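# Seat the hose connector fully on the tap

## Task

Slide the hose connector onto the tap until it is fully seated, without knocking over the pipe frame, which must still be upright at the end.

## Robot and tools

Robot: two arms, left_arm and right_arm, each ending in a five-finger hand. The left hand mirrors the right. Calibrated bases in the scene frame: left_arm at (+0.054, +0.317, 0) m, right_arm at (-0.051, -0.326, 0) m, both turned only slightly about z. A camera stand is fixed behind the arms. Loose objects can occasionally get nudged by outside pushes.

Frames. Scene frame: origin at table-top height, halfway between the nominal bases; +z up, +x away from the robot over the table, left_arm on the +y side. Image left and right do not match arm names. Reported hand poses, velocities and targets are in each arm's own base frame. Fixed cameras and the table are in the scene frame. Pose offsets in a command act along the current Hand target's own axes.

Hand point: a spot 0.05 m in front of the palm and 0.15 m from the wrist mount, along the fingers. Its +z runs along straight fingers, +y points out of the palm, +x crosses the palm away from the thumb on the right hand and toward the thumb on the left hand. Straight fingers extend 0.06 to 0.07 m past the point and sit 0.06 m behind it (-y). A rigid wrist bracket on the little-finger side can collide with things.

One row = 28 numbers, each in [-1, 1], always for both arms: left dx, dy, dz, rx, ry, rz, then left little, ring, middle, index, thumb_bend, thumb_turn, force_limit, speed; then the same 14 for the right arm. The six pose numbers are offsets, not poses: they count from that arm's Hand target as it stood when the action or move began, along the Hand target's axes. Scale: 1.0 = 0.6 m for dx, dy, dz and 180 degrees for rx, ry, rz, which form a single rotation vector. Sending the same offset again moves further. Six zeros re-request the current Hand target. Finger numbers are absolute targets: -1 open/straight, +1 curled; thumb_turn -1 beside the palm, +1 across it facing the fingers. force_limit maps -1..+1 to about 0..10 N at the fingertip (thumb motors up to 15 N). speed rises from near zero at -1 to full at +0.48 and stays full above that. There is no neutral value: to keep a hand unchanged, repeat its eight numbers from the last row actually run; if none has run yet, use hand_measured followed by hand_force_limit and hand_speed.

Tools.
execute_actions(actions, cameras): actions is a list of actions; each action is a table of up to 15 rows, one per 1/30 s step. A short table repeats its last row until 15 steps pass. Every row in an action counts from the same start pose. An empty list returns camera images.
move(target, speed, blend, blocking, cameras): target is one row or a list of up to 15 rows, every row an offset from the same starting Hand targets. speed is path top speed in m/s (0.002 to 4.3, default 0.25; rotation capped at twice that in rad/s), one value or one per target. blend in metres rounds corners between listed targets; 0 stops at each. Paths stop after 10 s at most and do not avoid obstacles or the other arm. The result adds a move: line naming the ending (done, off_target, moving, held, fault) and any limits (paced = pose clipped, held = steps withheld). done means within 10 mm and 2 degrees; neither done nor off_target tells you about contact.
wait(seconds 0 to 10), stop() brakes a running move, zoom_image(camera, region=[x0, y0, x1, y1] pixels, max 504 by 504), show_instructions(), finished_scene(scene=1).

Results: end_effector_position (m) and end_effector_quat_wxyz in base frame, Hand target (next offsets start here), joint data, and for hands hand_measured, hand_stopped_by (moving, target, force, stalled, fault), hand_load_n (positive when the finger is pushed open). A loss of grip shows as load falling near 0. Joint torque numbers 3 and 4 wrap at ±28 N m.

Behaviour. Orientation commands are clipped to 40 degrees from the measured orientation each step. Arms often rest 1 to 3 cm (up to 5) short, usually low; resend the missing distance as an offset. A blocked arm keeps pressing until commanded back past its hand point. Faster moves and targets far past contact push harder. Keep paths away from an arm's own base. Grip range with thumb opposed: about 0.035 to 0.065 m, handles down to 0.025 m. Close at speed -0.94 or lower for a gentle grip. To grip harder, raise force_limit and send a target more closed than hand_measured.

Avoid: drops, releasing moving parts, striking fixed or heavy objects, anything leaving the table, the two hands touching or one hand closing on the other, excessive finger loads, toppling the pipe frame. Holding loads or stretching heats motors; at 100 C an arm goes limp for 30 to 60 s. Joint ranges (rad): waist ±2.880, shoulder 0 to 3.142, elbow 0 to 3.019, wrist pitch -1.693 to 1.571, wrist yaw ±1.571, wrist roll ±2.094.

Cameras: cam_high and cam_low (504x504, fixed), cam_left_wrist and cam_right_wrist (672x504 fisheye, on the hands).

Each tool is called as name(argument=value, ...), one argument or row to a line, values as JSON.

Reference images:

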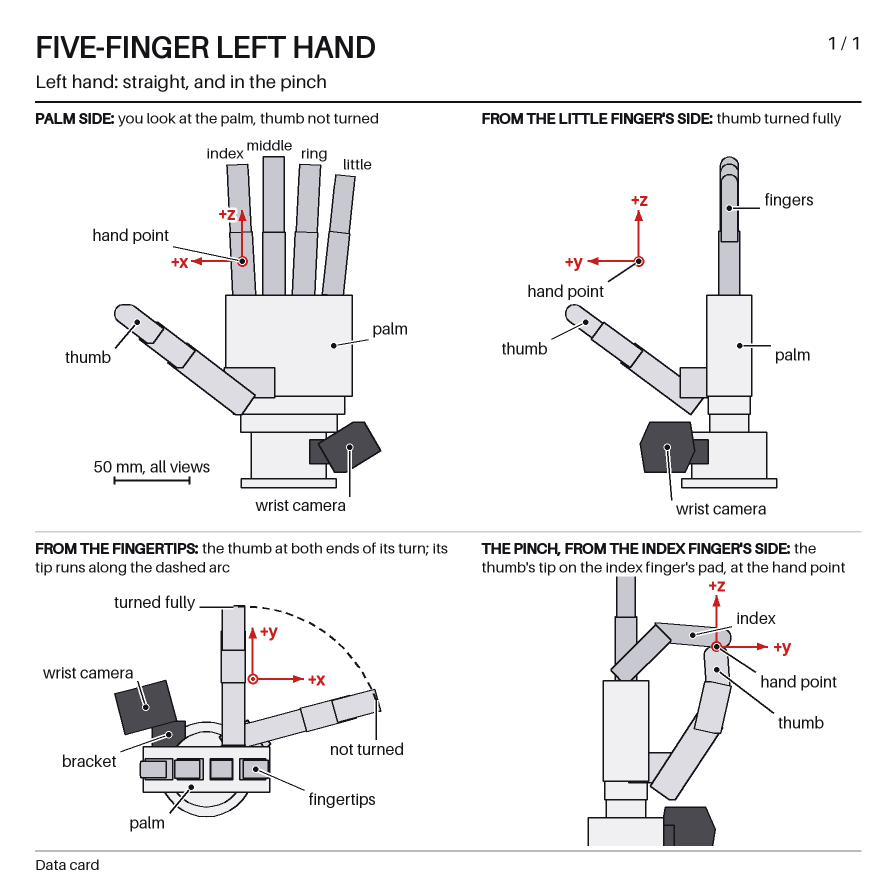

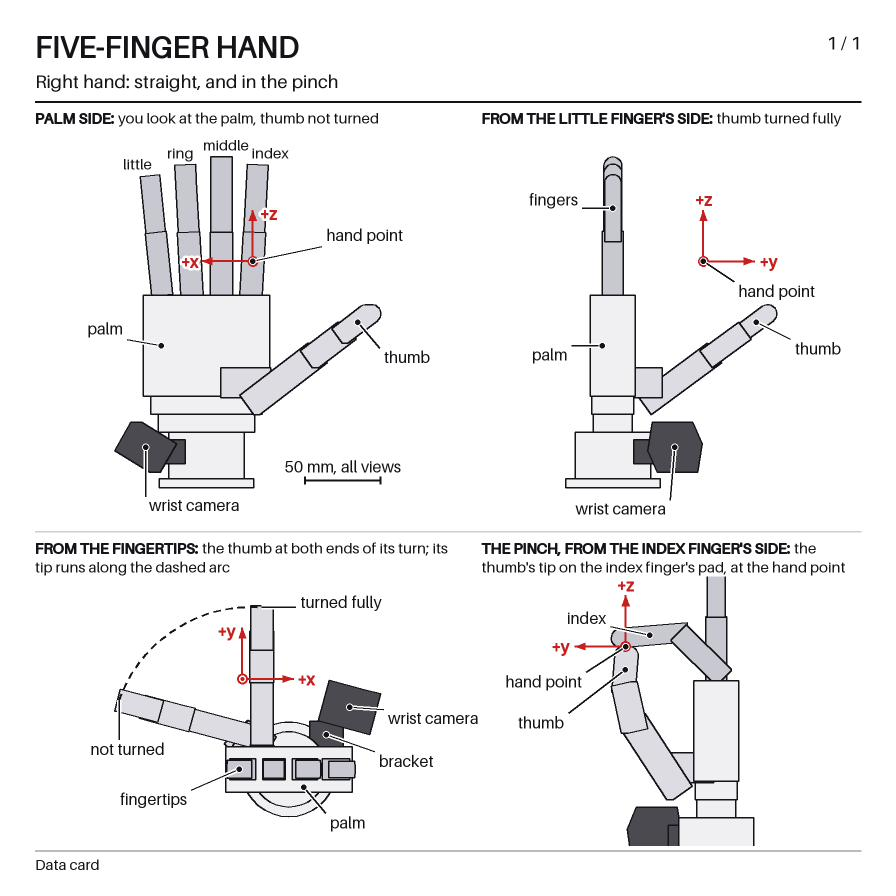

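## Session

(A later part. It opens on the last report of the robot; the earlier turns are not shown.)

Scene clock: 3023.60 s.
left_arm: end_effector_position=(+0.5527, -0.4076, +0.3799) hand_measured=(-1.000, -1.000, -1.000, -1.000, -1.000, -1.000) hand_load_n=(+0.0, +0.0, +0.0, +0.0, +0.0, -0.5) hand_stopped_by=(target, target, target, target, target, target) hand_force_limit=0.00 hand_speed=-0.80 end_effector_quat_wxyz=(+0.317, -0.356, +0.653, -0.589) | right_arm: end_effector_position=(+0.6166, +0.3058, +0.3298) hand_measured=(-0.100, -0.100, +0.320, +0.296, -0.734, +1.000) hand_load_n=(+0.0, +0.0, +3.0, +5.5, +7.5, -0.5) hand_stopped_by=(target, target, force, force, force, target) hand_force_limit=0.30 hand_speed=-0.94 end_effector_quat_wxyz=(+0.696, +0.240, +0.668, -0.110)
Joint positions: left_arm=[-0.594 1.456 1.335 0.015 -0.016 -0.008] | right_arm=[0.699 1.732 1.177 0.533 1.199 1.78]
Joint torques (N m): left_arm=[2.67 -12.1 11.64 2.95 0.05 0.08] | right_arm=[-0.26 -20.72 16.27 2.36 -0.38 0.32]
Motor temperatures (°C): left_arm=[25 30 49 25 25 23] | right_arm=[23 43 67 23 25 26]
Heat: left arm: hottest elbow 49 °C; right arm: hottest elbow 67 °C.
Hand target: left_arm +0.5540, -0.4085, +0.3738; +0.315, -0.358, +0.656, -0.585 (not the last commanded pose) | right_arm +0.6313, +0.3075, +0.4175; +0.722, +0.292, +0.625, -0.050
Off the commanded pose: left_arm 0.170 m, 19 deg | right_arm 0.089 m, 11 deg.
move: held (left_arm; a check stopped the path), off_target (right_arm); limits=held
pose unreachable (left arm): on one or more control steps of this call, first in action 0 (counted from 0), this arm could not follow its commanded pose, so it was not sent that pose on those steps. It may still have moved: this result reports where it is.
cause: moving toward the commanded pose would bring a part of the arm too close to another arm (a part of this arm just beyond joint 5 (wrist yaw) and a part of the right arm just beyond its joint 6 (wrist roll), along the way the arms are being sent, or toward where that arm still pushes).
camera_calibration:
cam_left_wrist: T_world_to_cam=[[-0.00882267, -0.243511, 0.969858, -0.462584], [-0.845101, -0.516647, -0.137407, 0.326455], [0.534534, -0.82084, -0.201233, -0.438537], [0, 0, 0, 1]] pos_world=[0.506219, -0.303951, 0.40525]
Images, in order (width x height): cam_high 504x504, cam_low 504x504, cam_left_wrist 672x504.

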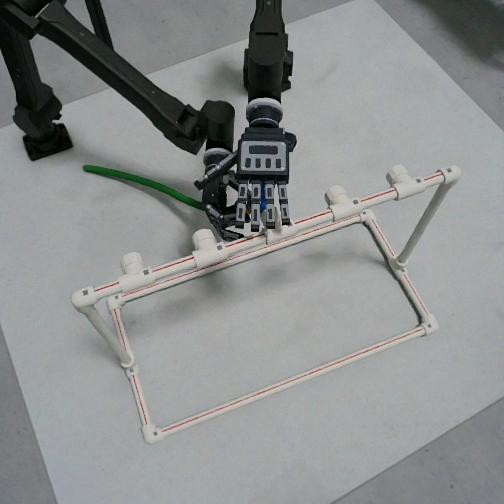

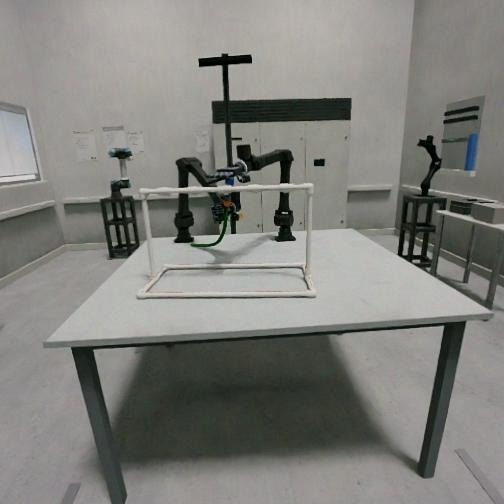

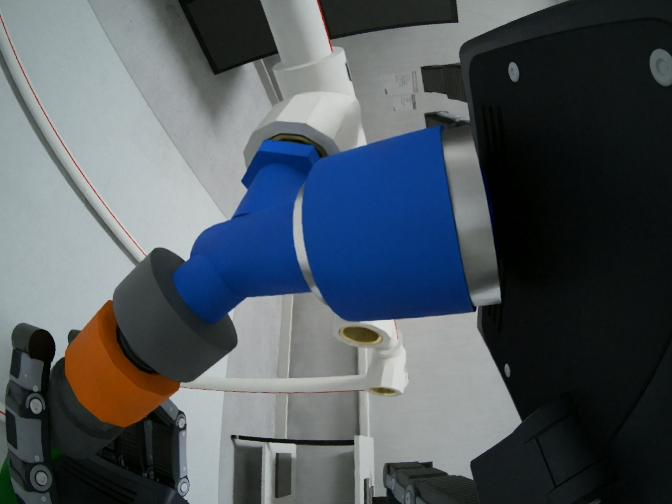

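move(
  target=[
    [0,-0.1745,-0.0293,0,0,0,-1,-1,-1,-1,-1,-1,0,-0.8,0.0315,-0.0303,-0.0238,0,0,0,-0.1,-0.1,0.8,0.8,0.4,1,0.3,-0.94],
    [-0.2258,-0.1548,0.0755,0.0374,-0.1005,-0.0042,-1,-1,-1,-1,-1,-1,0,-0.8,0.0315,-0.0303,-0.0238,0,0,0,-0.1,-0.1,0.8,0.8,0.4,1,0.3,-0.94],
    [-0.2258,-0.1548,0.0755,0.0374,-0.1005,-0.0042,-1,-1,-1,-1,-1,1,0,-0.3,0.0315,-0.0303,-0.0238,0,0,0,-0.1,-0.1,0.8,0.8,0.4,1,0.3,-0.94],
  ],
  speed=0.12,
  cameras=["all"],
)

zoom_image(
  camera="cam_high",
  region=[180, 110, 330, 260],
)

Scene clock: 3160.10 s.
left_arm: end_effector_position=(+0.6589, -0.3224, +0.4371) hand_measured=(-1.000, -1.000, -1.000, -1.000, -1.000, +1.000) hand_load_n=(+0.0, +0.0, +0.0, +0.0, +0.0, +0.0) hand_stopped_by=(target, target, target, target, target, target) hand_force_limit=0.00 hand_speed=-0.30 end_effector_quat_wxyz=(+0.419, -0.438, +0.575, -0.549) | right_arm: end_effector_position=(+0.6166, +0.3054, +0.3298) hand_measured=(-0.100, -0.100, +0.320, +0.296, -0.734, +1.000) hand_load_n=(+0.0, +0.0, +3.0, +6.0, +8.0, -1.0) hand_stopped_by=(target, target, force, force, force, target) hand_force_limit=0.30 hand_speed=-0.94 end_effector_quat_wxyz=(+0.697, +0.242, +0.666, -0.109)
Joint positions: left_arm=[-0.464 1.555 1.554 -0.045 -0.195 -0.008] | right_arm=[0.699 1.736 1.177 0.543 1.202 1.78]
Joint torques (N m): left_arm=[3.02 -12.04 17.18 3.77 -0.04 0.17] | right_arm=[0.73 -20.42 11.6 4.07 -0.02 0.42]
Motor temperatures (°C): left_arm=[25 32 55 25 25 23] | right_arm=[23 43 61 24 25 26]
Heat: left arm: hottest elbow 55 °C; right arm: hottest elbow 61 °C.
Hand target: left_arm +0.6749, -0.3249, +0.4601; +0.431, -0.431, +0.560, -0.561 | right_arm +0.6149, +0.3050, +0.3926; +0.722, +0.292, +0.625, -0.050
Off the commanded pose: left_arm 0.028 m, 3 deg | right_arm 0.063 m, 10 deg.
move: off_target (left_arm, right_arm); target 3's new numbers were sent with left_arm's hand 0.029 m and 3 deg from that target
camera_calibration:
cam_left_wrist: T_world_to_cam=[[0.00602779, -0.225537, 0.974216, -0.502338], [-0.638876, -0.750347, -0.169757, 0.270948], [0.769286, -0.62138, -0.148613, -0.527134], [0, 0, 0, 1]] pos_world=[0.581647, -0.237541, 0.457042]
cam_right_wrist: T_world_to_cam=[[0.45801, 0.885276, -0.0807022, -0.530514], [-0.499568, 0.331421, 0.80037, -0.0711457], [0.735295, -0.326262, 0.594049, -0.439387], [0, 0, 0, 1]] pos_world=[0.530518, 0.349875, 0.275147]

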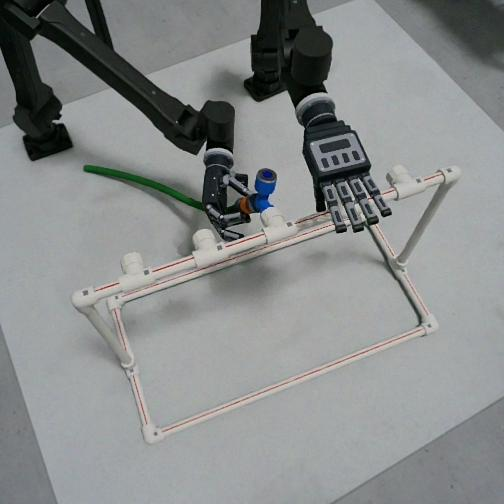

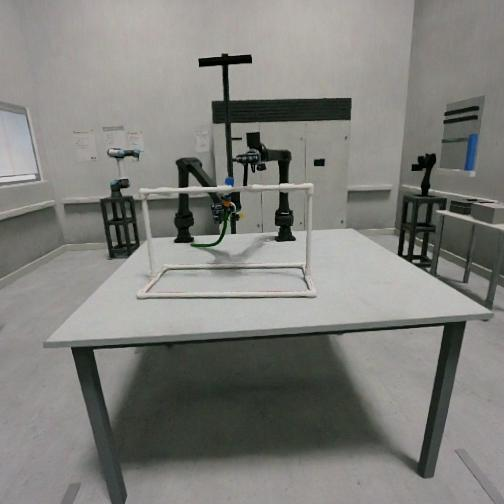

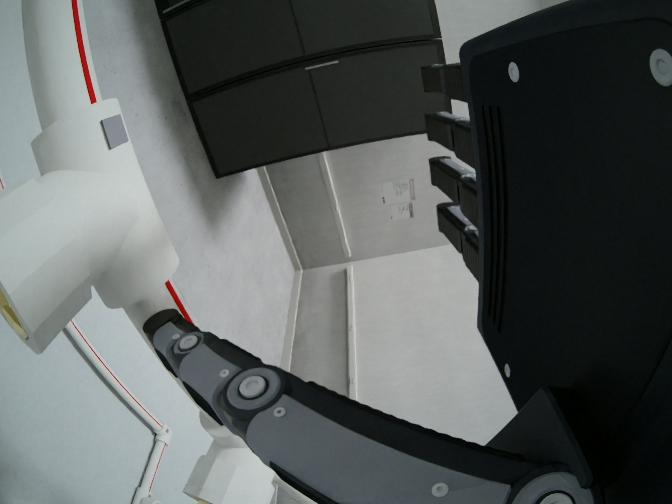

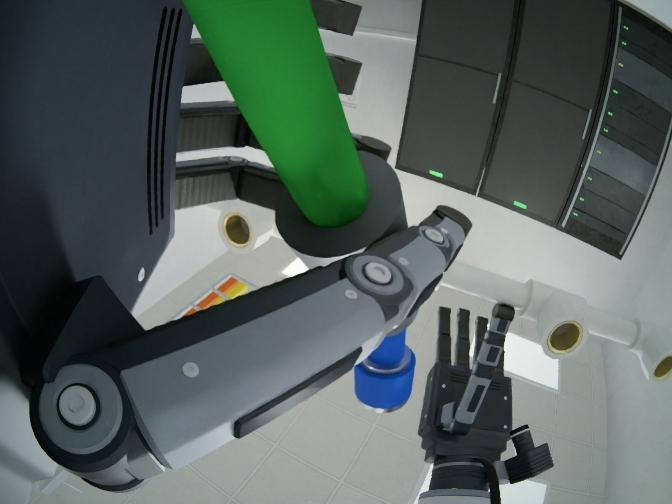

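Scaled by 3.360.

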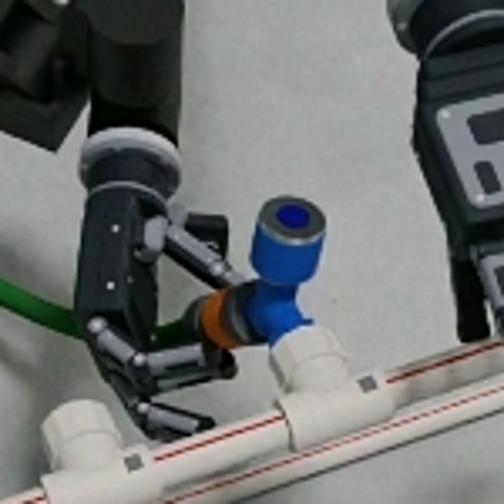

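move(
  target=[
    [0.0202,0.1,-0.0128,0,0,0,-1,-1,-1,-1,-1,1,0,-0.3,0,0,0,0,0,0,-0.1,-0.1,0.8,0.8,0.4,1,0.3,-0.94],
    [0.0202,0.1917,-0.0128,0,0,0,-1,-1,-1,-1,-1,1,0,-0.3,0,0,0,0,0,0,-0.1,-0.1,0.8,0.8,0.4,1,0.3,-0.94],
  ],
  speed=[0.12,0.05],
  blend=0.01,
  cameras=["cam_high","cam_low","cam_left_wrist"],
)

zoom_image(
  camera="cam_high",
  region=[220, 110, 370, 260],
)

zoom_image(
  camera="cam_low",
  region=[200, 140, 290, 230],
)

Scene clock: 3209.30 s.
left_arm: end_effector_position=(+0.6567, -0.3216, +0.4430) hand_measured=(-1.000, -1.000, -1.000, -1.000, -0.998, +1.000) hand_load_n=(+0.0, +0.0, +0.0, +0.0, -7.0, -2.0) hand_stopped_by=(target, target, target, target, target, target) hand_force_limit=0.00 hand_speed=-0.30 end_effector_quat_wxyz=(-0.455, +0.410, -0.503, +0.611) | right_arm: end_effector_position=(+0.6167, +0.3054, +0.3298) hand_measured=(-0.100, -0.100, +0.320, +0.296, -0.734, +1.000) hand_load_n=(+0.5, +0.0, +3.5, +6.5, +7.5, +0.0) hand_stopped_by=(target, target, force, force, force, target) hand_force_limit=0.30 hand_speed=-0.94 end_effector_quat_wxyz=(+0.697, +0.243, +0.666, -0.108)
Joint positions: left_arm=[-0.471 1.535 1.395 0.303 -0.221 -0.007] | right_arm=[0.699 1.736 1.177 0.544 1.202 1.78]
Joint torques (N m): left_arm=[1.73 -8.7 5.9 1.06 0.11 0.17] | right_arm=[0.67 -20.48 11.62 3.97 -0.01 0.42]
Motor temperatures (°C): left_arm=[25 33 59 25 25 23] | right_arm=[23 41 57 24 25 26]
Heat: left arm: hottest elbow 59 °C; right arm: hottest elbow 57 °C.
Hand target: left_arm +0.6645, -0.3347, +0.3451; -0.431, +0.431, -0.560, +0.561 | right_arm +0.6149, +0.3050, +0.3927; +0.722, +0.292, +0.625, -0.050
Off the commanded pose: left_arm 0.099 m, 9 deg | right_arm 0.063 m, 10 deg.
move: off_target (left_arm, right_arm)
camera_calibration:
cam_left_wrist: T_world_to_cam=[[-0.173342, -0.133572, 0.975762, -0.361163], [-0.589119, -0.779899, -0.211416, 0.247406], [0.789235, -0.611487, 0.0564996, -0.624867], [0, 0, 0, 1]] pos_world=[0.576314, -0.237387, 0.440019]
Images, in order (width x height): cam_high 504x504, cam_low 504x504, cam_left_wrist 672x504.

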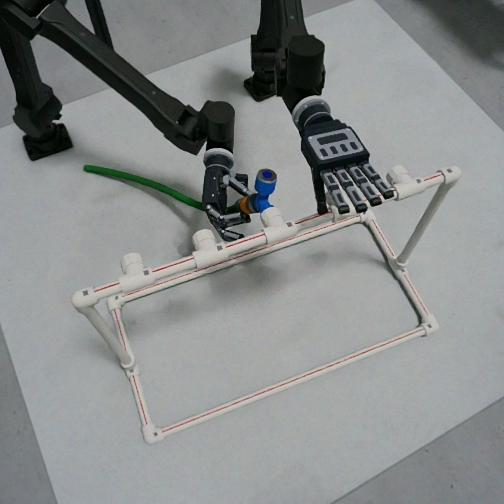

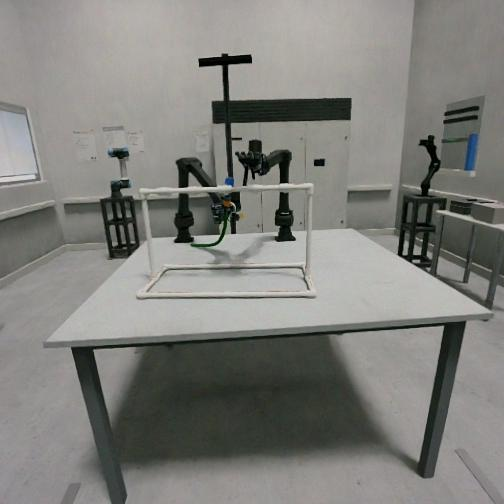

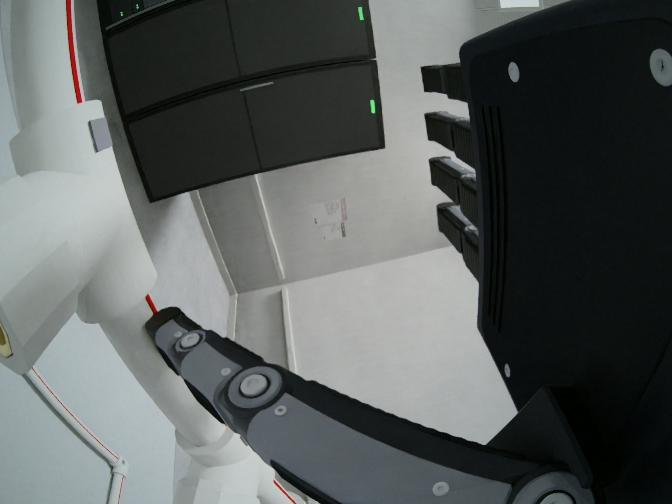

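Scaled by 3.360.

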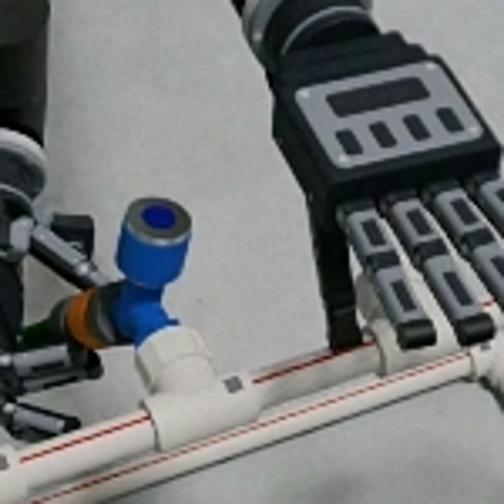

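Scaled by 5.600.

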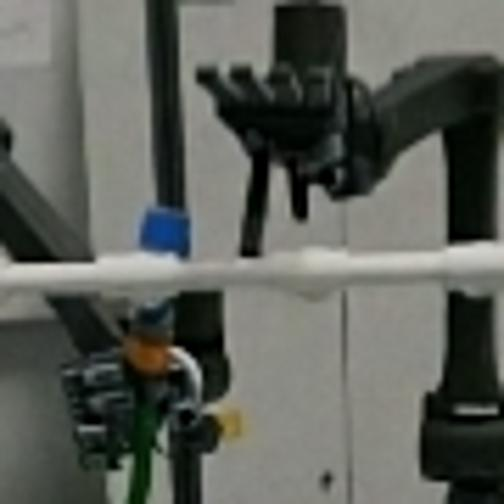

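move(
  target=[
    [0,-0.2417,0,0,0,0,-1,-1,-1,-1,-1,1,0,-0.3,0,0,0,0,0,0,-0.1,-0.1,0.8,0.8,0.4,1,0.3,-0.94],
    [0.0237,-0.2415,-0.022,0,0,0,-1,-1,-1,-1,-1,1,0,-0.3,0,0,0,0,0,0,-0.1,-0.1,0.8,0.8,0.4,1,0.3,-0.94],
    [0.027,0.0168,-0.035,0,0,0,-1,-1,-1,-1,-1,1,0,-0.3,0,0,0,0,0,0,-0.1,-0.1,0.8,0.8,0.4,1,0.3,-0.94],
  ],
  speed=[0.12,0.1,0.08],
  cameras=["cam_high","cam_low","cam_left_wrist"],
)

zoom_image(
  camera="cam_high",
  region=[220, 110, 370, 260],
)

zoom_image(
  camera="cam_low",
  region=[200, 140, 290, 230],
)

Scene clock: 3265.77 s.
left_arm: end_effector_position=(+0.6383, -0.3378, +0.3588) hand_measured=(-1.000, -1.000, -1.000, -1.000, -1.000, +1.000) hand_load_n=(+0.0, +0.0, +0.0, +0.0, +0.0, +0.0) hand_stopped_by=(target, target, target, target, target, target) hand_force_limit=0.00 hand_speed=-0.30 end_effector_quat_wxyz=(+0.434, -0.431, +0.550, -0.569) | right_arm: end_effector_position=(+0.6167, +0.3054, +0.3296) hand_measured=(-0.100, -0.100, +0.320, +0.296, -0.734, +1.000) hand_load_n=(+0.0, +0.0, +3.5, +6.5, +7.0, +0.0) hand_stopped_by=(target, target, force, force, force, target) hand_force_limit=0.30 hand_speed=-0.94 end_effector_quat_wxyz=(+0.697, +0.243, +0.666, -0.108)
Joint positions: left_arm=[-0.513 1.549 1.289 0.285 -0.258 -0.007] | right_arm=[0.699 1.736 1.177 0.544 1.202 1.78]
Joint torques (N m): left_arm=[1.85 -11.75 10.11 3.79 -0.04 0.16] | right_arm=[0.62 -20.54 11.62 4.03 -0.01 0.41]
Motor temperatures (°C): left_arm=[25 31 53 25 25 23] | right_arm=[23 42 54 24 25 26]
Heat: left arm: hottest elbow 53 °C; right arm: hottest elbow 54 °C.
Hand target: left_arm +0.6400, -0.3449, +0.3348; +0.431, -0.431, +0.560, -0.561 | right_arm +0.6149, +0.3051, +0.3926; +0.722, +0.292, +0.625, -0.050
Off the commanded pose: left_arm 0.025 m, 2 deg | right_arm 0.063 m, 10 deg.
move: off_target (left_arm, right_arm)
camera_calibration:
cam_left_wrist: T_world_to_cam=[[-0.0527101, -0.1943, 0.979525, -0.383303], [-0.617304, -0.764687, -0.184902, 0.219772], [0.784957, -0.614411, -0.0796352, -0.564989], [0, 0, 0, 1]] pos_world=[0.558955, -0.253554, 0.371098]
Images, in order (width x height): cam_high 504x504, cam_low 504x504, cam_left_wrist 672x504.

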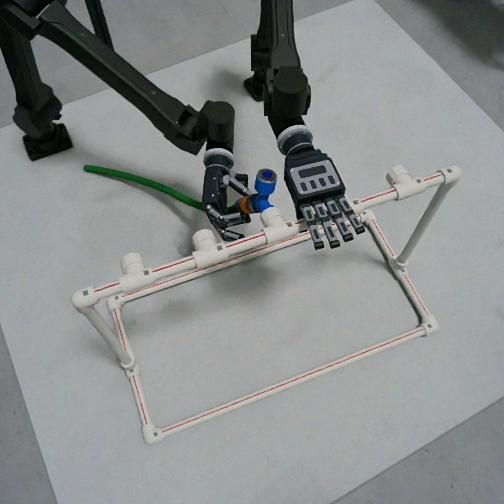

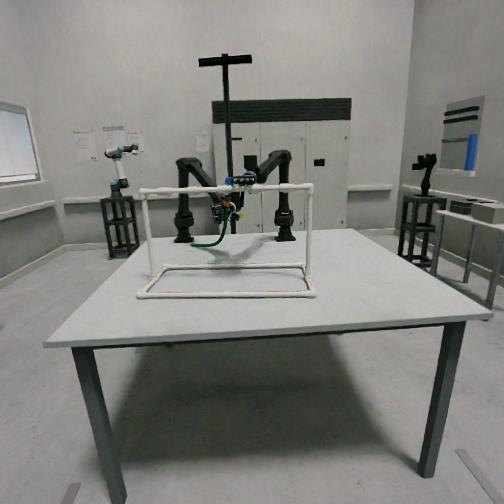

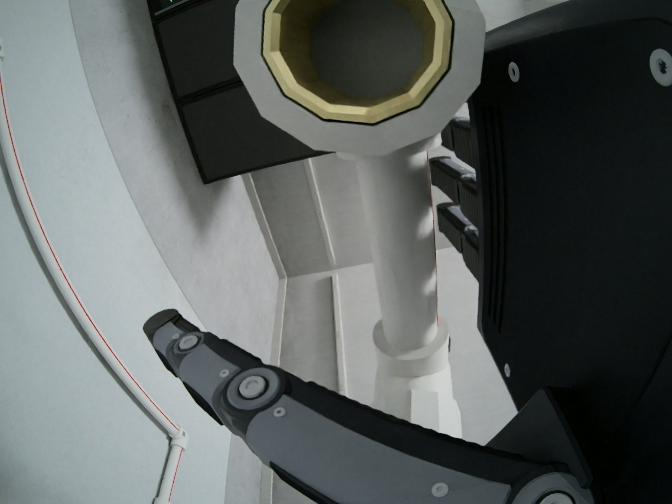

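Scaled by 3.360.

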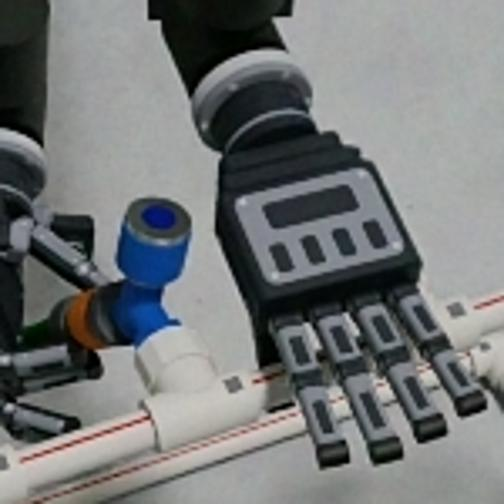

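Scaled by 5.600.

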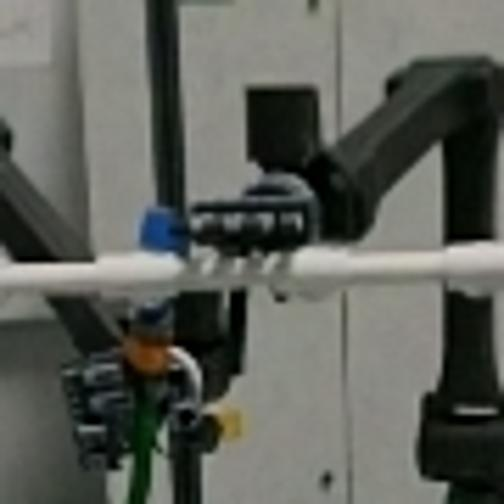

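move(
  target=[
    [0,0,0.0417,0,0,0,-1,-1,-1,-1,-1,1,0,-0.3,0,0,0,0,0,0,-0.1,-0.1,0.8,0.8,0.4,1,0.3,-0.94],
    [0,0.05,0.0417,0,0,0,-1,-1,-1,-1,-1,1,0,-0.3,0,0,0,0,0,0,-0.1,-0.1,0.8,0.8,0.4,1,0.3,-0.94],
  ],
  speed=[0.06,0.05],
  cameras=["cam_high","cam_low","cam_left_wrist"],
)

zoom_image(
  camera="cam_low",
  region=[200, 140, 290, 230],
)

Scene clock: 3282.93 s.
left_arm: end_effector_position=(+0.6536, -0.3481, +0.3556) hand_measured=(-1.000, -1.000, -1.000, -1.000, -1.000, +1.000) hand_load_n=(+0.0, +0.0, +0.0, +0.0, +0.0, +0.0) hand_stopped_by=(target, target, target, target, target, target) hand_force_limit=0.00 hand_speed=-0.30 end_effector_quat_wxyz=(+0.440, -0.420, +0.537, -0.585) | right_arm: end_effector_position=(+0.6167, +0.3054, +0.3296) hand_measured=(-0.100, -0.100, +0.320, +0.296, -0.734, +1.000) hand_load_n=(+0.0, +0.0, +3.5, +6.0, +7.5, +0.0) hand_stopped_by=(target, target, force, force, force, target) hand_force_limit=0.30 hand_speed=-0.94 end_effector_quat_wxyz=(+0.697, +0.243, +0.666, -0.108)
Joint positions: left_arm=[-0.513 1.601 1.306 0.368 -0.25 -0.002] | right_arm=[0.699 1.736 1.177 0.544 1.202 1.78]
Joint torques (N m): left_arm=[2.84 -10.23 9.87 2.92 0.14 0.11] | right_arm=[0.73 -20.48 11.6 4.01 -0.01 0.42]
Heat: left arm: hottest elbow 53 °C; right arm: hottest elbow 54 °C.
Hand target: left_arm +0.6641, -0.3516, +0.3051; +0.431, -0.431, +0.560, -0.561 | right_arm +0.6149, +0.3051, +0.3926; +0.722, +0.292, +0.625, -0.050
Off the commanded pose: left_arm 0.052 m, 4 deg | right_arm 0.063 m, 10 deg.
move: off_target (left_arm, right_arm)
camera_calibration:
cam_left_wrist: T_world_to_cam=[[-0.09716, -0.17615, 0.979557, -0.345962], [-0.6148, -0.763359, -0.198252, 0.224401], [0.782675, -0.621494, -0.0341288, -0.600685], [0, 0, 0, 1]] pos_world=[0.57449, -0.262965, 0.362877]
Images, in order (width x height): cam_high 504x504, cam_low 504x504, cam_left_wrist 672x504.

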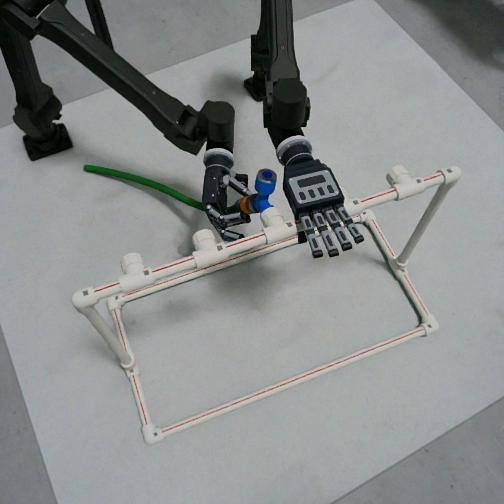

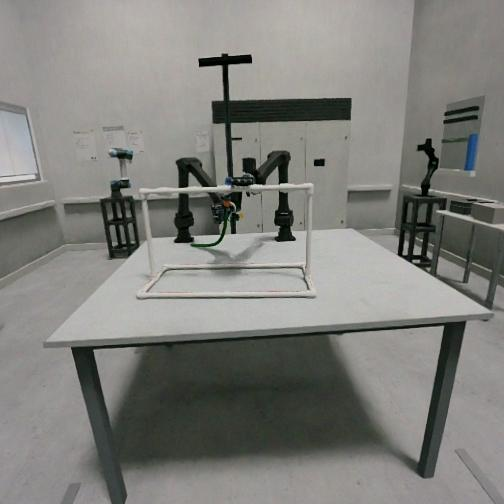

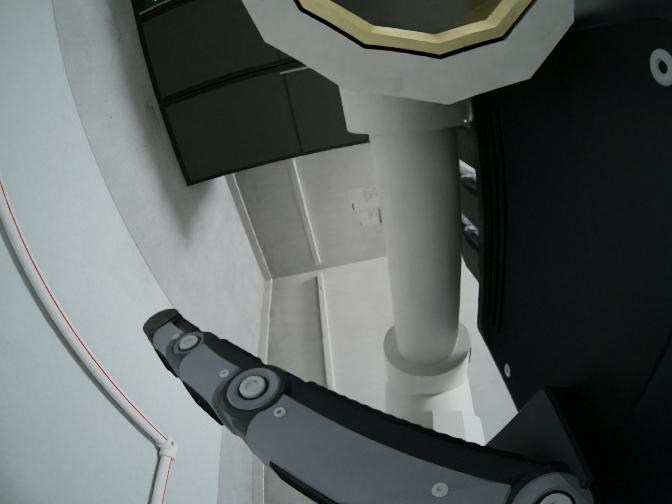

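Scaled by 5.600.

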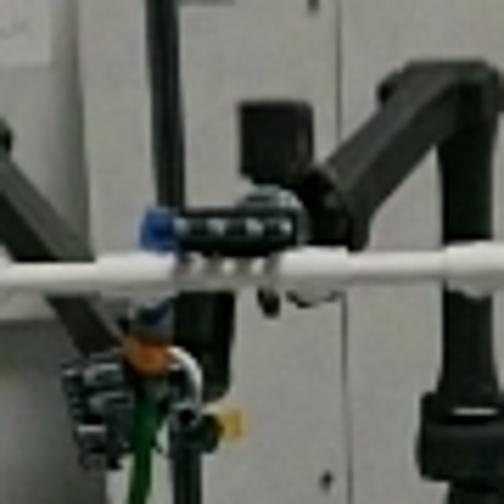

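move(
  target=[0,0,0,0,0,0,0.7,0.7,0.7,0.7,-1,1,-0.2,-0.8,0,0,0,0,0,0,-0.1,-0.1,0.8,0.8,0.4,1,0.3,-0.94],
  speed=0.05,
  cameras=["cam_high","cam_low","cam_left_wrist"],
)

zoom_image(
  camera="cam_high",
  region=[220, 130, 370, 280],
)

Scene clock: 3300.90 s.
left_arm: end_effector_position=(+0.6543, -0.3482, +0.3553) hand_measured=(+0.700, +0.700, +0.700, +0.700, -1.000, +1.000) hand_load_n=(+0.0, +0.0, +0.0, +1.0, +0.0, +0.0) hand_stopped_by=(target, target, target, target, target, target) hand_force_limit=-0.20 hand_speed=-0.80 end_effector_quat_wxyz=(+0.441, -0.419, +0.536, -0.585) | right_arm: end_effector_position=(+0.6167, +0.3054, +0.3296) hand_measured=(-0.100, -0.100, +0.320, +0.296, -0.734, +1.000) hand_load_n=(+0.0, +0.0, +3.0, +6.0, +7.5, -0.5) hand_stopped_by=(target, target, force, force, force, target) hand_force_limit=0.30 hand_speed=-0.94 end_effector_quat_wxyz=(+0.697, +0.243, +0.666, -0.108)
Joint positions: left_arm=[-0.513 1.603 1.306 0.374 -0.25 0.002] | right_arm=[0.699 1.736 1.177 0.544 1.202 1.78]
Joint torques (N m): left_arm=[2.9 -10.23 9.91 2.58 0.13 0.08] | right_arm=[0.73 -20.48 11.59 4 -0.02 0.41]
Heat: left arm: hottest elbow 52 °C; right arm: hottest elbow 54 °C.
Hand target: left_arm +0.6642, -0.3516, +0.3050; +0.431, -0.431, +0.560, -0.561 | right_arm +0.6149, +0.3051, +0.3926; +0.722, +0.292, +0.625, -0.050
Off the commanded pose: left_arm 0.051 m, 4 deg | right_arm 0.063 m, 10 deg.
move: off_target (left_arm, right_arm)
camera_calibration:
cam_left_wrist: T_world_to_cam=[[-0.100576, -0.177968, 0.978883, -0.34382], [-0.613897, -0.76315, -0.201822, 0.22537], [0.782952, -0.621232, -0.0324996, -0.601974], [0, 0, 0, 1]] pos_world=[0.575091, -0.263164, 0.36248]
Images, in order (width x height): cam_high 504x504, cam_low 504x504, cam_left_wrist 672x504.

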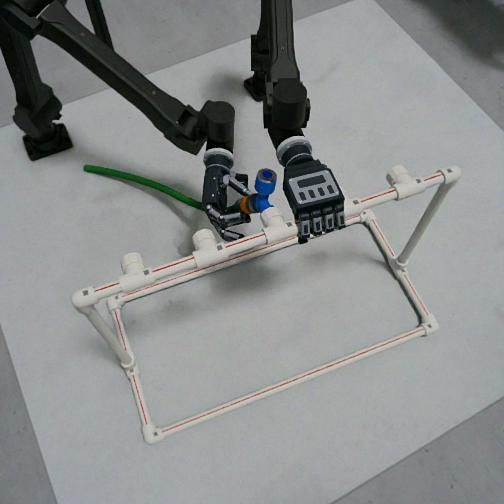

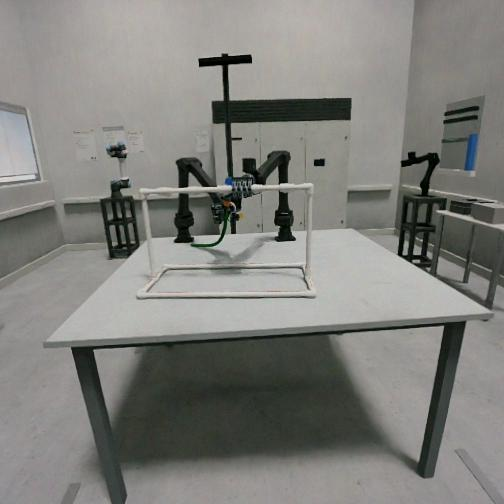

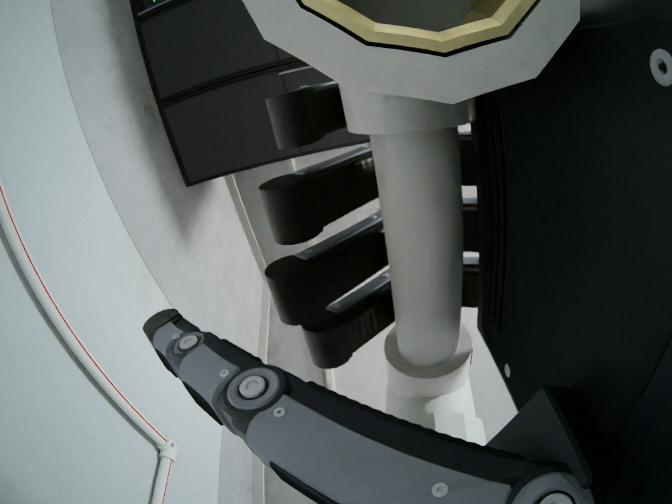

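Scaled by 3.360.

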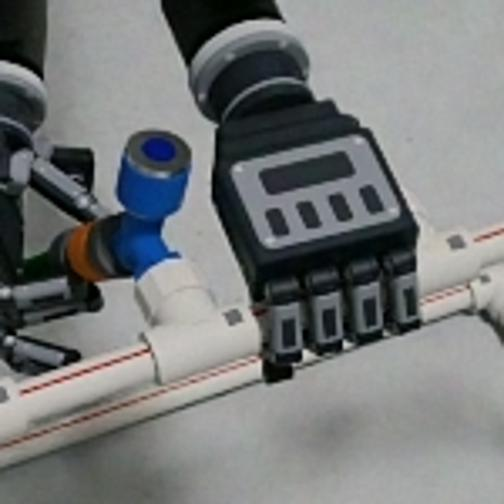

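move(
  target=[0,0,0,0,0,0,0.98,0.98,0.98,0.98,-1,1,-0.1,-0.8,0,0,0,0,0,0,-0.1,-0.1,0.8,0.8,0.4,1,0.3,-0.94],
  speed=0.05,
  cameras=["cam_left_wrist"],
)

Scene clock: 3310.17 s.
left_arm: end_effector_position=(+0.6558, -0.3470, +0.3538) hand_measured=(+0.788, +0.918, +0.880, +0.826, -1.000, +1.000) hand_load_n=(+0.0, +4.5, +1.5, +0.0, +0.0, +0.0) hand_stopped_by=(force, force, force, force, target, target) hand_force_limit=-0.10 hand_speed=-0.80 end_effector_quat_wxyz=(+0.448, -0.413, +0.540, -0.581) | right_arm: end_effector_position=(+0.6158, +0.3067, +0.3298) hand_measured=(-0.100, -0.100, +0.320, +0.296, -0.734, +1.000) hand_load_n=(+0.0, +0.0, +2.5, +5.0, +8.0, -0.5) hand_stopped_by=(target, target, force, force, force, target) hand_force_limit=0.30 hand_speed=-0.94 end_effector_quat_wxyz=(+0.697, +0.243, +0.666, -0.108)
Joint positions: left_arm=[-0.513 1.607 1.306 0.38 -0.252 0.024] | right_arm=[0.701 1.736 1.177 0.545 1.204 1.78]
Joint torques (N m): left_arm=[2.84 -10.58 9.95 2.29 0.14 -0.14] | right_arm=[0.38 -20.31 11.62 4.01 -0.08 0.4]
Heat: left arm: hottest elbow 52 °C; right arm: hottest elbow 54 °C.
Hand target: left_arm +0.6642, -0.3515, +0.3050; +0.431, -0.431, +0.560, -0.561 | right_arm +0.6148, +0.3052, +0.3926; +0.722, +0.292, +0.625, -0.050
Off the commanded pose: left_arm 0.050 m, 4 deg | right_arm 0.063 m, 10 deg.
move: off_target (left_arm, right_arm)
camera_calibration:
cam_left_wrist: T_world_to_cam=[[-0.107871, -0.198096, 0.974229, -0.342492], [-0.609728, -0.760823, -0.222215, 0.232221], [0.785236, -0.617985, -0.0387143, -0.600639], [0, 0, 0, 1]] pos_world=[0.57629, -0.262353, 0.362015]
Images, in order (width x height): cam_left_wrist 672x504.

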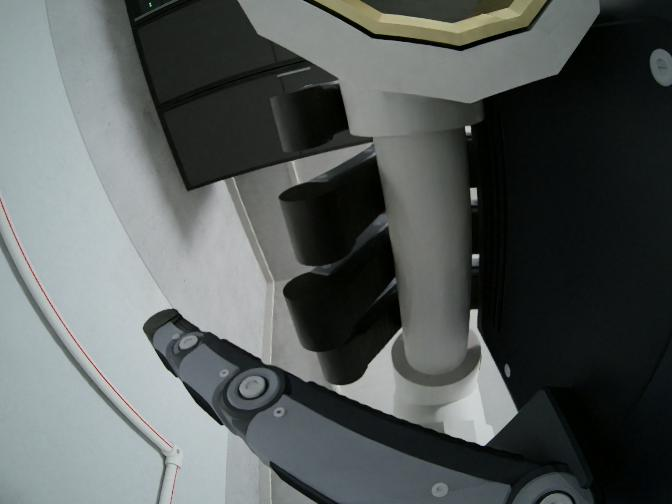

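move(
  target=[0.0151,0.05,-0.0563,0,0,0,0.98,0.98,0.98,0.98,-1,1,-0.1,-0.8,-0.0473,0.0455,0.0358,0,0,0,-0.1,-0.1,0.8,0.8,0.4,1,0.3,-0.94],
  speed=0.05,
  cameras=["cam_high","cam_low","cam_left_wrist","cam_right_wrist"],
)

zoom_image(
  camera="cam_high",
  region=[210, 160, 290, 240],
)

zoom_image(
  camera="cam_low",
  region=[200, 160, 260, 230],
)

Scene clock: 3326.57 s.
left_arm: end_effector_position=(+0.6463, -0.3341, +0.3527) hand_measured=(+0.788, +0.918, +0.880, +0.826, -1.000, +1.000) hand_load_n=(+0.5, +4.5, +0.5, +0.0, +0.0, +0.0) hand_stopped_by=(force, force, force, force, target, target) hand_force_limit=-0.10 hand_speed=-0.80 end_effector_quat_wxyz=(+0.476, -0.401, +0.525, -0.581) | right_arm: end_effector_position=(+0.6210, +0.3174, +0.3369) hand_measured=(-0.100, -0.100, +0.320, +0.296, -0.734, +1.000) hand_load_n=(+0.0, +0.0, +0.0, +2.0, +3.5, -3.0) hand_stopped_by=(target, target, force, force, force, target) hand_force_limit=0.30 hand_speed=-0.94 end_effector_quat_wxyz=(+0.695, +0.225, +0.674, -0.112)
Joint positions: left_arm=[-0.516 1.581 1.235 0.478 -0.281 0.07] | right_arm=[0.705 1.736 1.208 0.503 1.186 1.757]
Joint torques (N m): left_arm=[0.44 -11.28 4.26 1.81 -0.07 -0.56] | right_arm=[-1.14 -21.07 16.66 2.5 -0.21 0.52]
Heat: left arm: hottest elbow 51 °C; right arm: hottest elbow 54 °C.
Hand target: left_arm +0.6293, -0.3515, +0.2750; +0.431, -0.431, +0.560, -0.561 | right_arm +0.6395, +0.3089, +0.4298; +0.722, +0.292, +0.625, -0.050
Off the commanded pose: left_arm 0.081 m, 8 deg | right_arm 0.095 m, 12 deg.
move: off_target (left_arm, right_arm)
camera_calibration:
cam_left_wrist: T_world_to_cam=[[-0.155677, -0.217343, 0.963601, -0.311668], [-0.571716, -0.77568, -0.267322, 0.222341], [0.805547, -0.592522, -0.00350277, -0.602284], [0, 0, 0, 1]] pos_world=[0.563764, -0.25214, 0.357651]
cam_right_wrist: T_world_to_cam=[[0.436912, 0.892576, -0.111427, -0.521411], [-0.492802, 0.341154, 0.800475, -0.085916], [0.752499, -0.294826, 0.588917, -0.461781], [0, 0, 0, 1]] pos_world=[0.532961, 0.358565, 0.282625]

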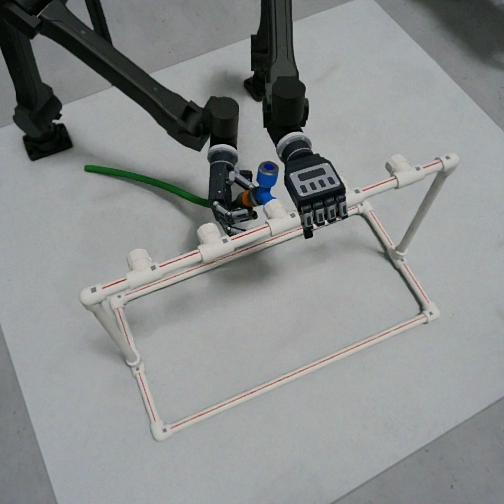

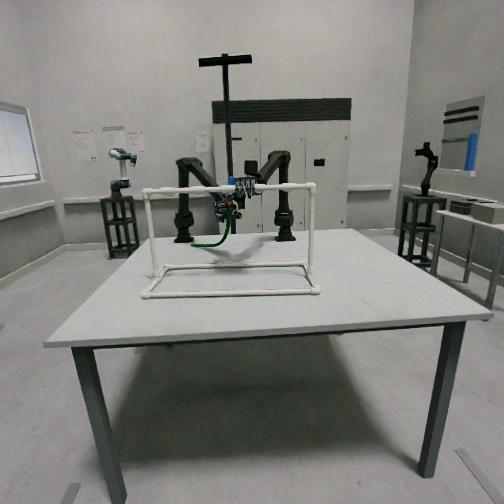

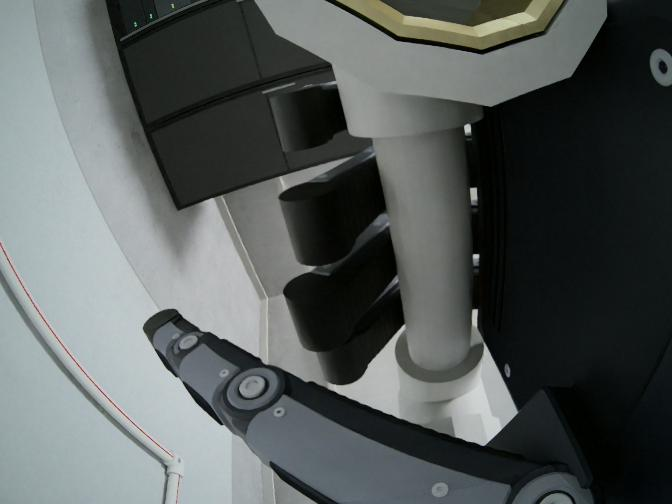

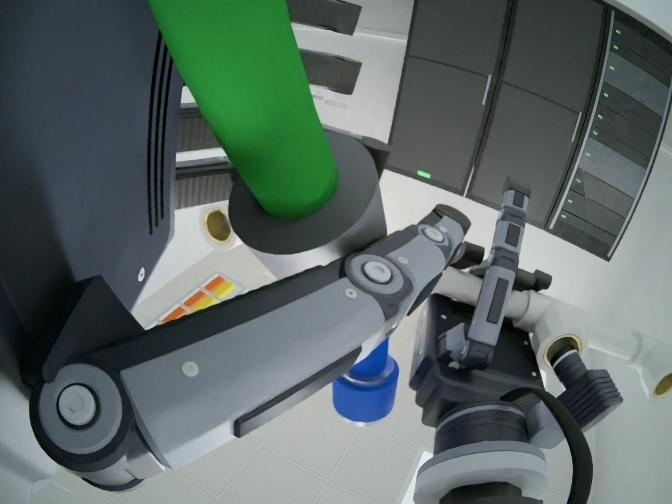

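Scaled by 6.300.

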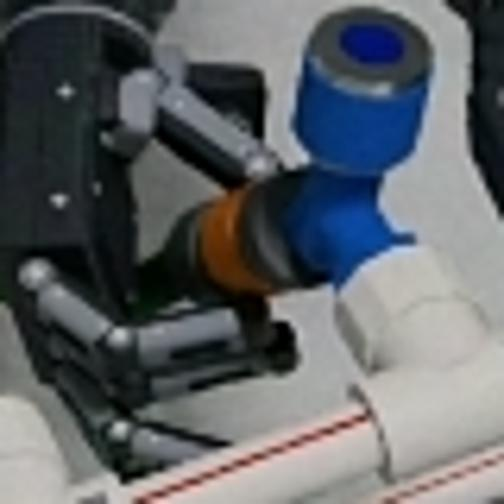

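Scaled by 7.200.

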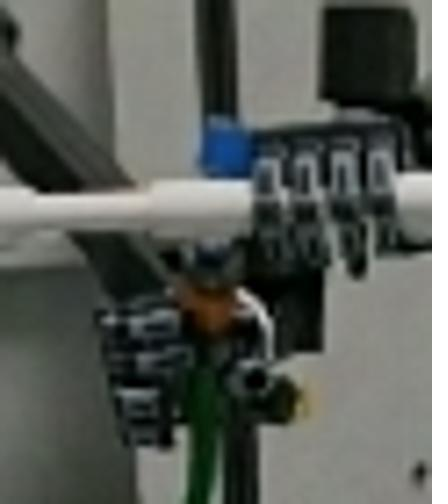

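zoom_image(
  camera="cam_high",
  region=[232, 178, 272, 218],
)

zoom_image(
  camera="cam_low",
  region=[214, 184, 244, 214],
)

Scaled by 12.600.

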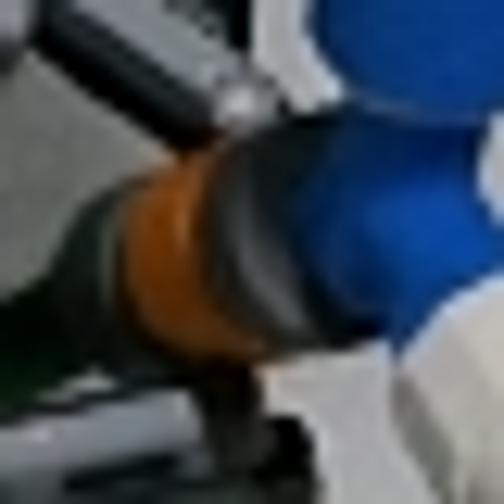

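Scaled by 16.800.

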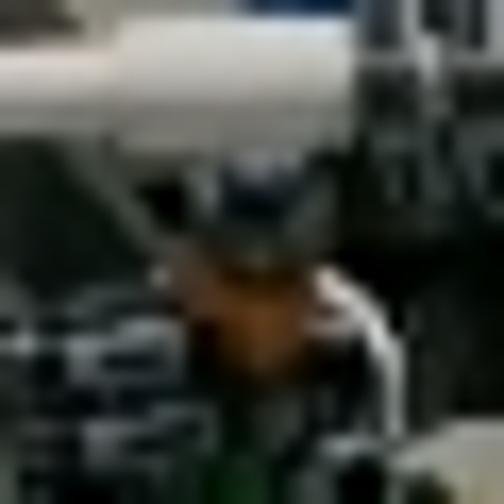

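move(
  target=[0,0,0,0,0,0,0.98,0.98,0.98,0.98,-1,1,-0.1,-0.8,0,0,0,0,0,0,-0.1,-0.1,0.85,0.85,0.45,1,0.35,-0.94],
  speed=0.05,
  cameras=["cam_high","cam_right_wrist"],
)

zoom_image(
  camera="cam_high",
  region=[210, 160, 290, 240],
)

Scene clock: 3364.67 s.
left_arm: end_effector_position=(+0.6463, -0.3341, +0.3529) hand_measured=(+0.788, +0.918, +0.880, +0.826, -1.000, +1.000) hand_load_n=(+0.5, +4.0, +1.0, +0.0, +0.0, +0.0) hand_stopped_by=(force, force, force, force, target, target) hand_force_limit=-0.10 hand_speed=-0.80 end_effector_quat_wxyz=(+0.476, -0.401, +0.525, -0.581) | right_arm: end_effector_position=(+0.6212, +0.3179, +0.3367) hand_measured=(-0.100, -0.100, +0.476, +0.312, -0.686, +1.000) hand_load_n=(+0.0, +0.0, +7.0, +9.5, +10.0, +0.0) hand_stopped_by=(target, target, force, force, force, target) hand_force_limit=0.35 hand_speed=-0.94 end_effector_quat_wxyz=(+0.695, +0.223, +0.675, -0.113)
Joint positions: left_arm=[-0.516 1.581 1.235 0.478 -0.281 0.07] | right_arm=[0.705 1.736 1.209 0.503 1.185 1.751]
Joint torques (N m): left_arm=[0.38 -11.28 4.23 1.84 -0.07 -0.55] | right_arm=[-1.26 -21.13 16.62 2.54 -0.17 0.57]
Motor temperatures (°C): left_arm=[25 31 49 25 25 23] | right_arm=[23 43 59 24 25 26]
Heat: left arm: hottest elbow 49 °C; right arm: hottest elbow 59 °C.
Hand target: left_arm +0.6293, -0.3515, +0.2751; +0.431, -0.431, +0.560, -0.561 | right_arm +0.6395, +0.3089, +0.4298; +0.722, +0.292, +0.625, -0.050
Off the commanded pose: left_arm 0.082 m, 8 deg | right_arm 0.095 m, 13 deg.
move: off_target (left_arm, right_arm)
camera_calibration:
cam_right_wrist: T_world_to_cam=[[0.435179, 0.892697, -0.117096, -0.51904], [-0.491312, 0.344444, 0.799982, -0.0877044], [0.754474, -0.290605, 0.588488, -0.464138], [0, 0, 0, 1]] pos_world=[0.532965, 0.358674, 0.282524]
Images, in order (width x height): cam_high 504x504, cam_right_wrist 672x504.

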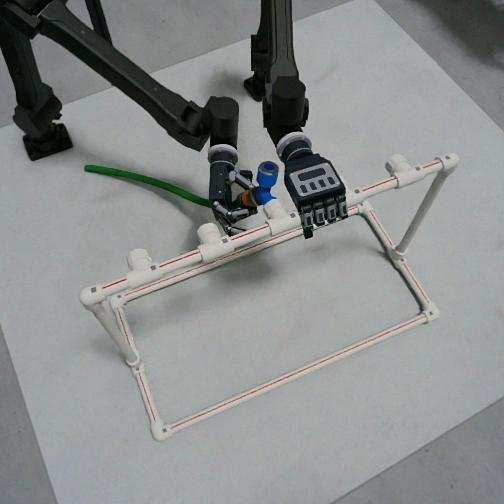

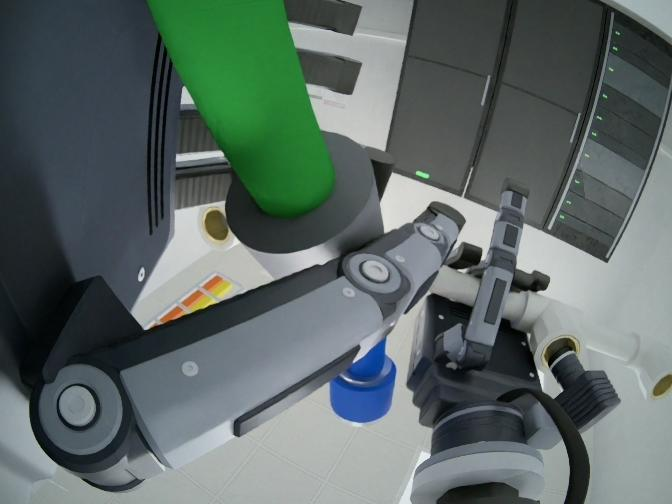

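Scaled by 6.300.

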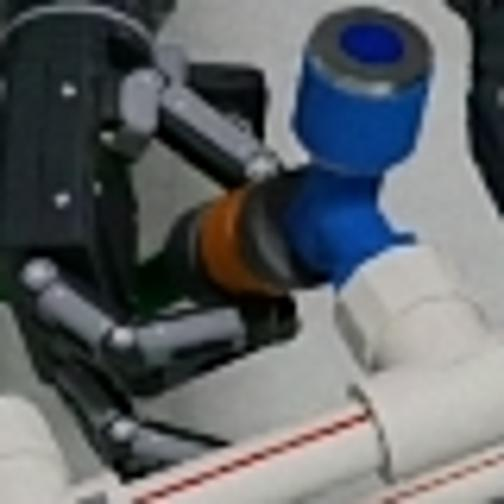

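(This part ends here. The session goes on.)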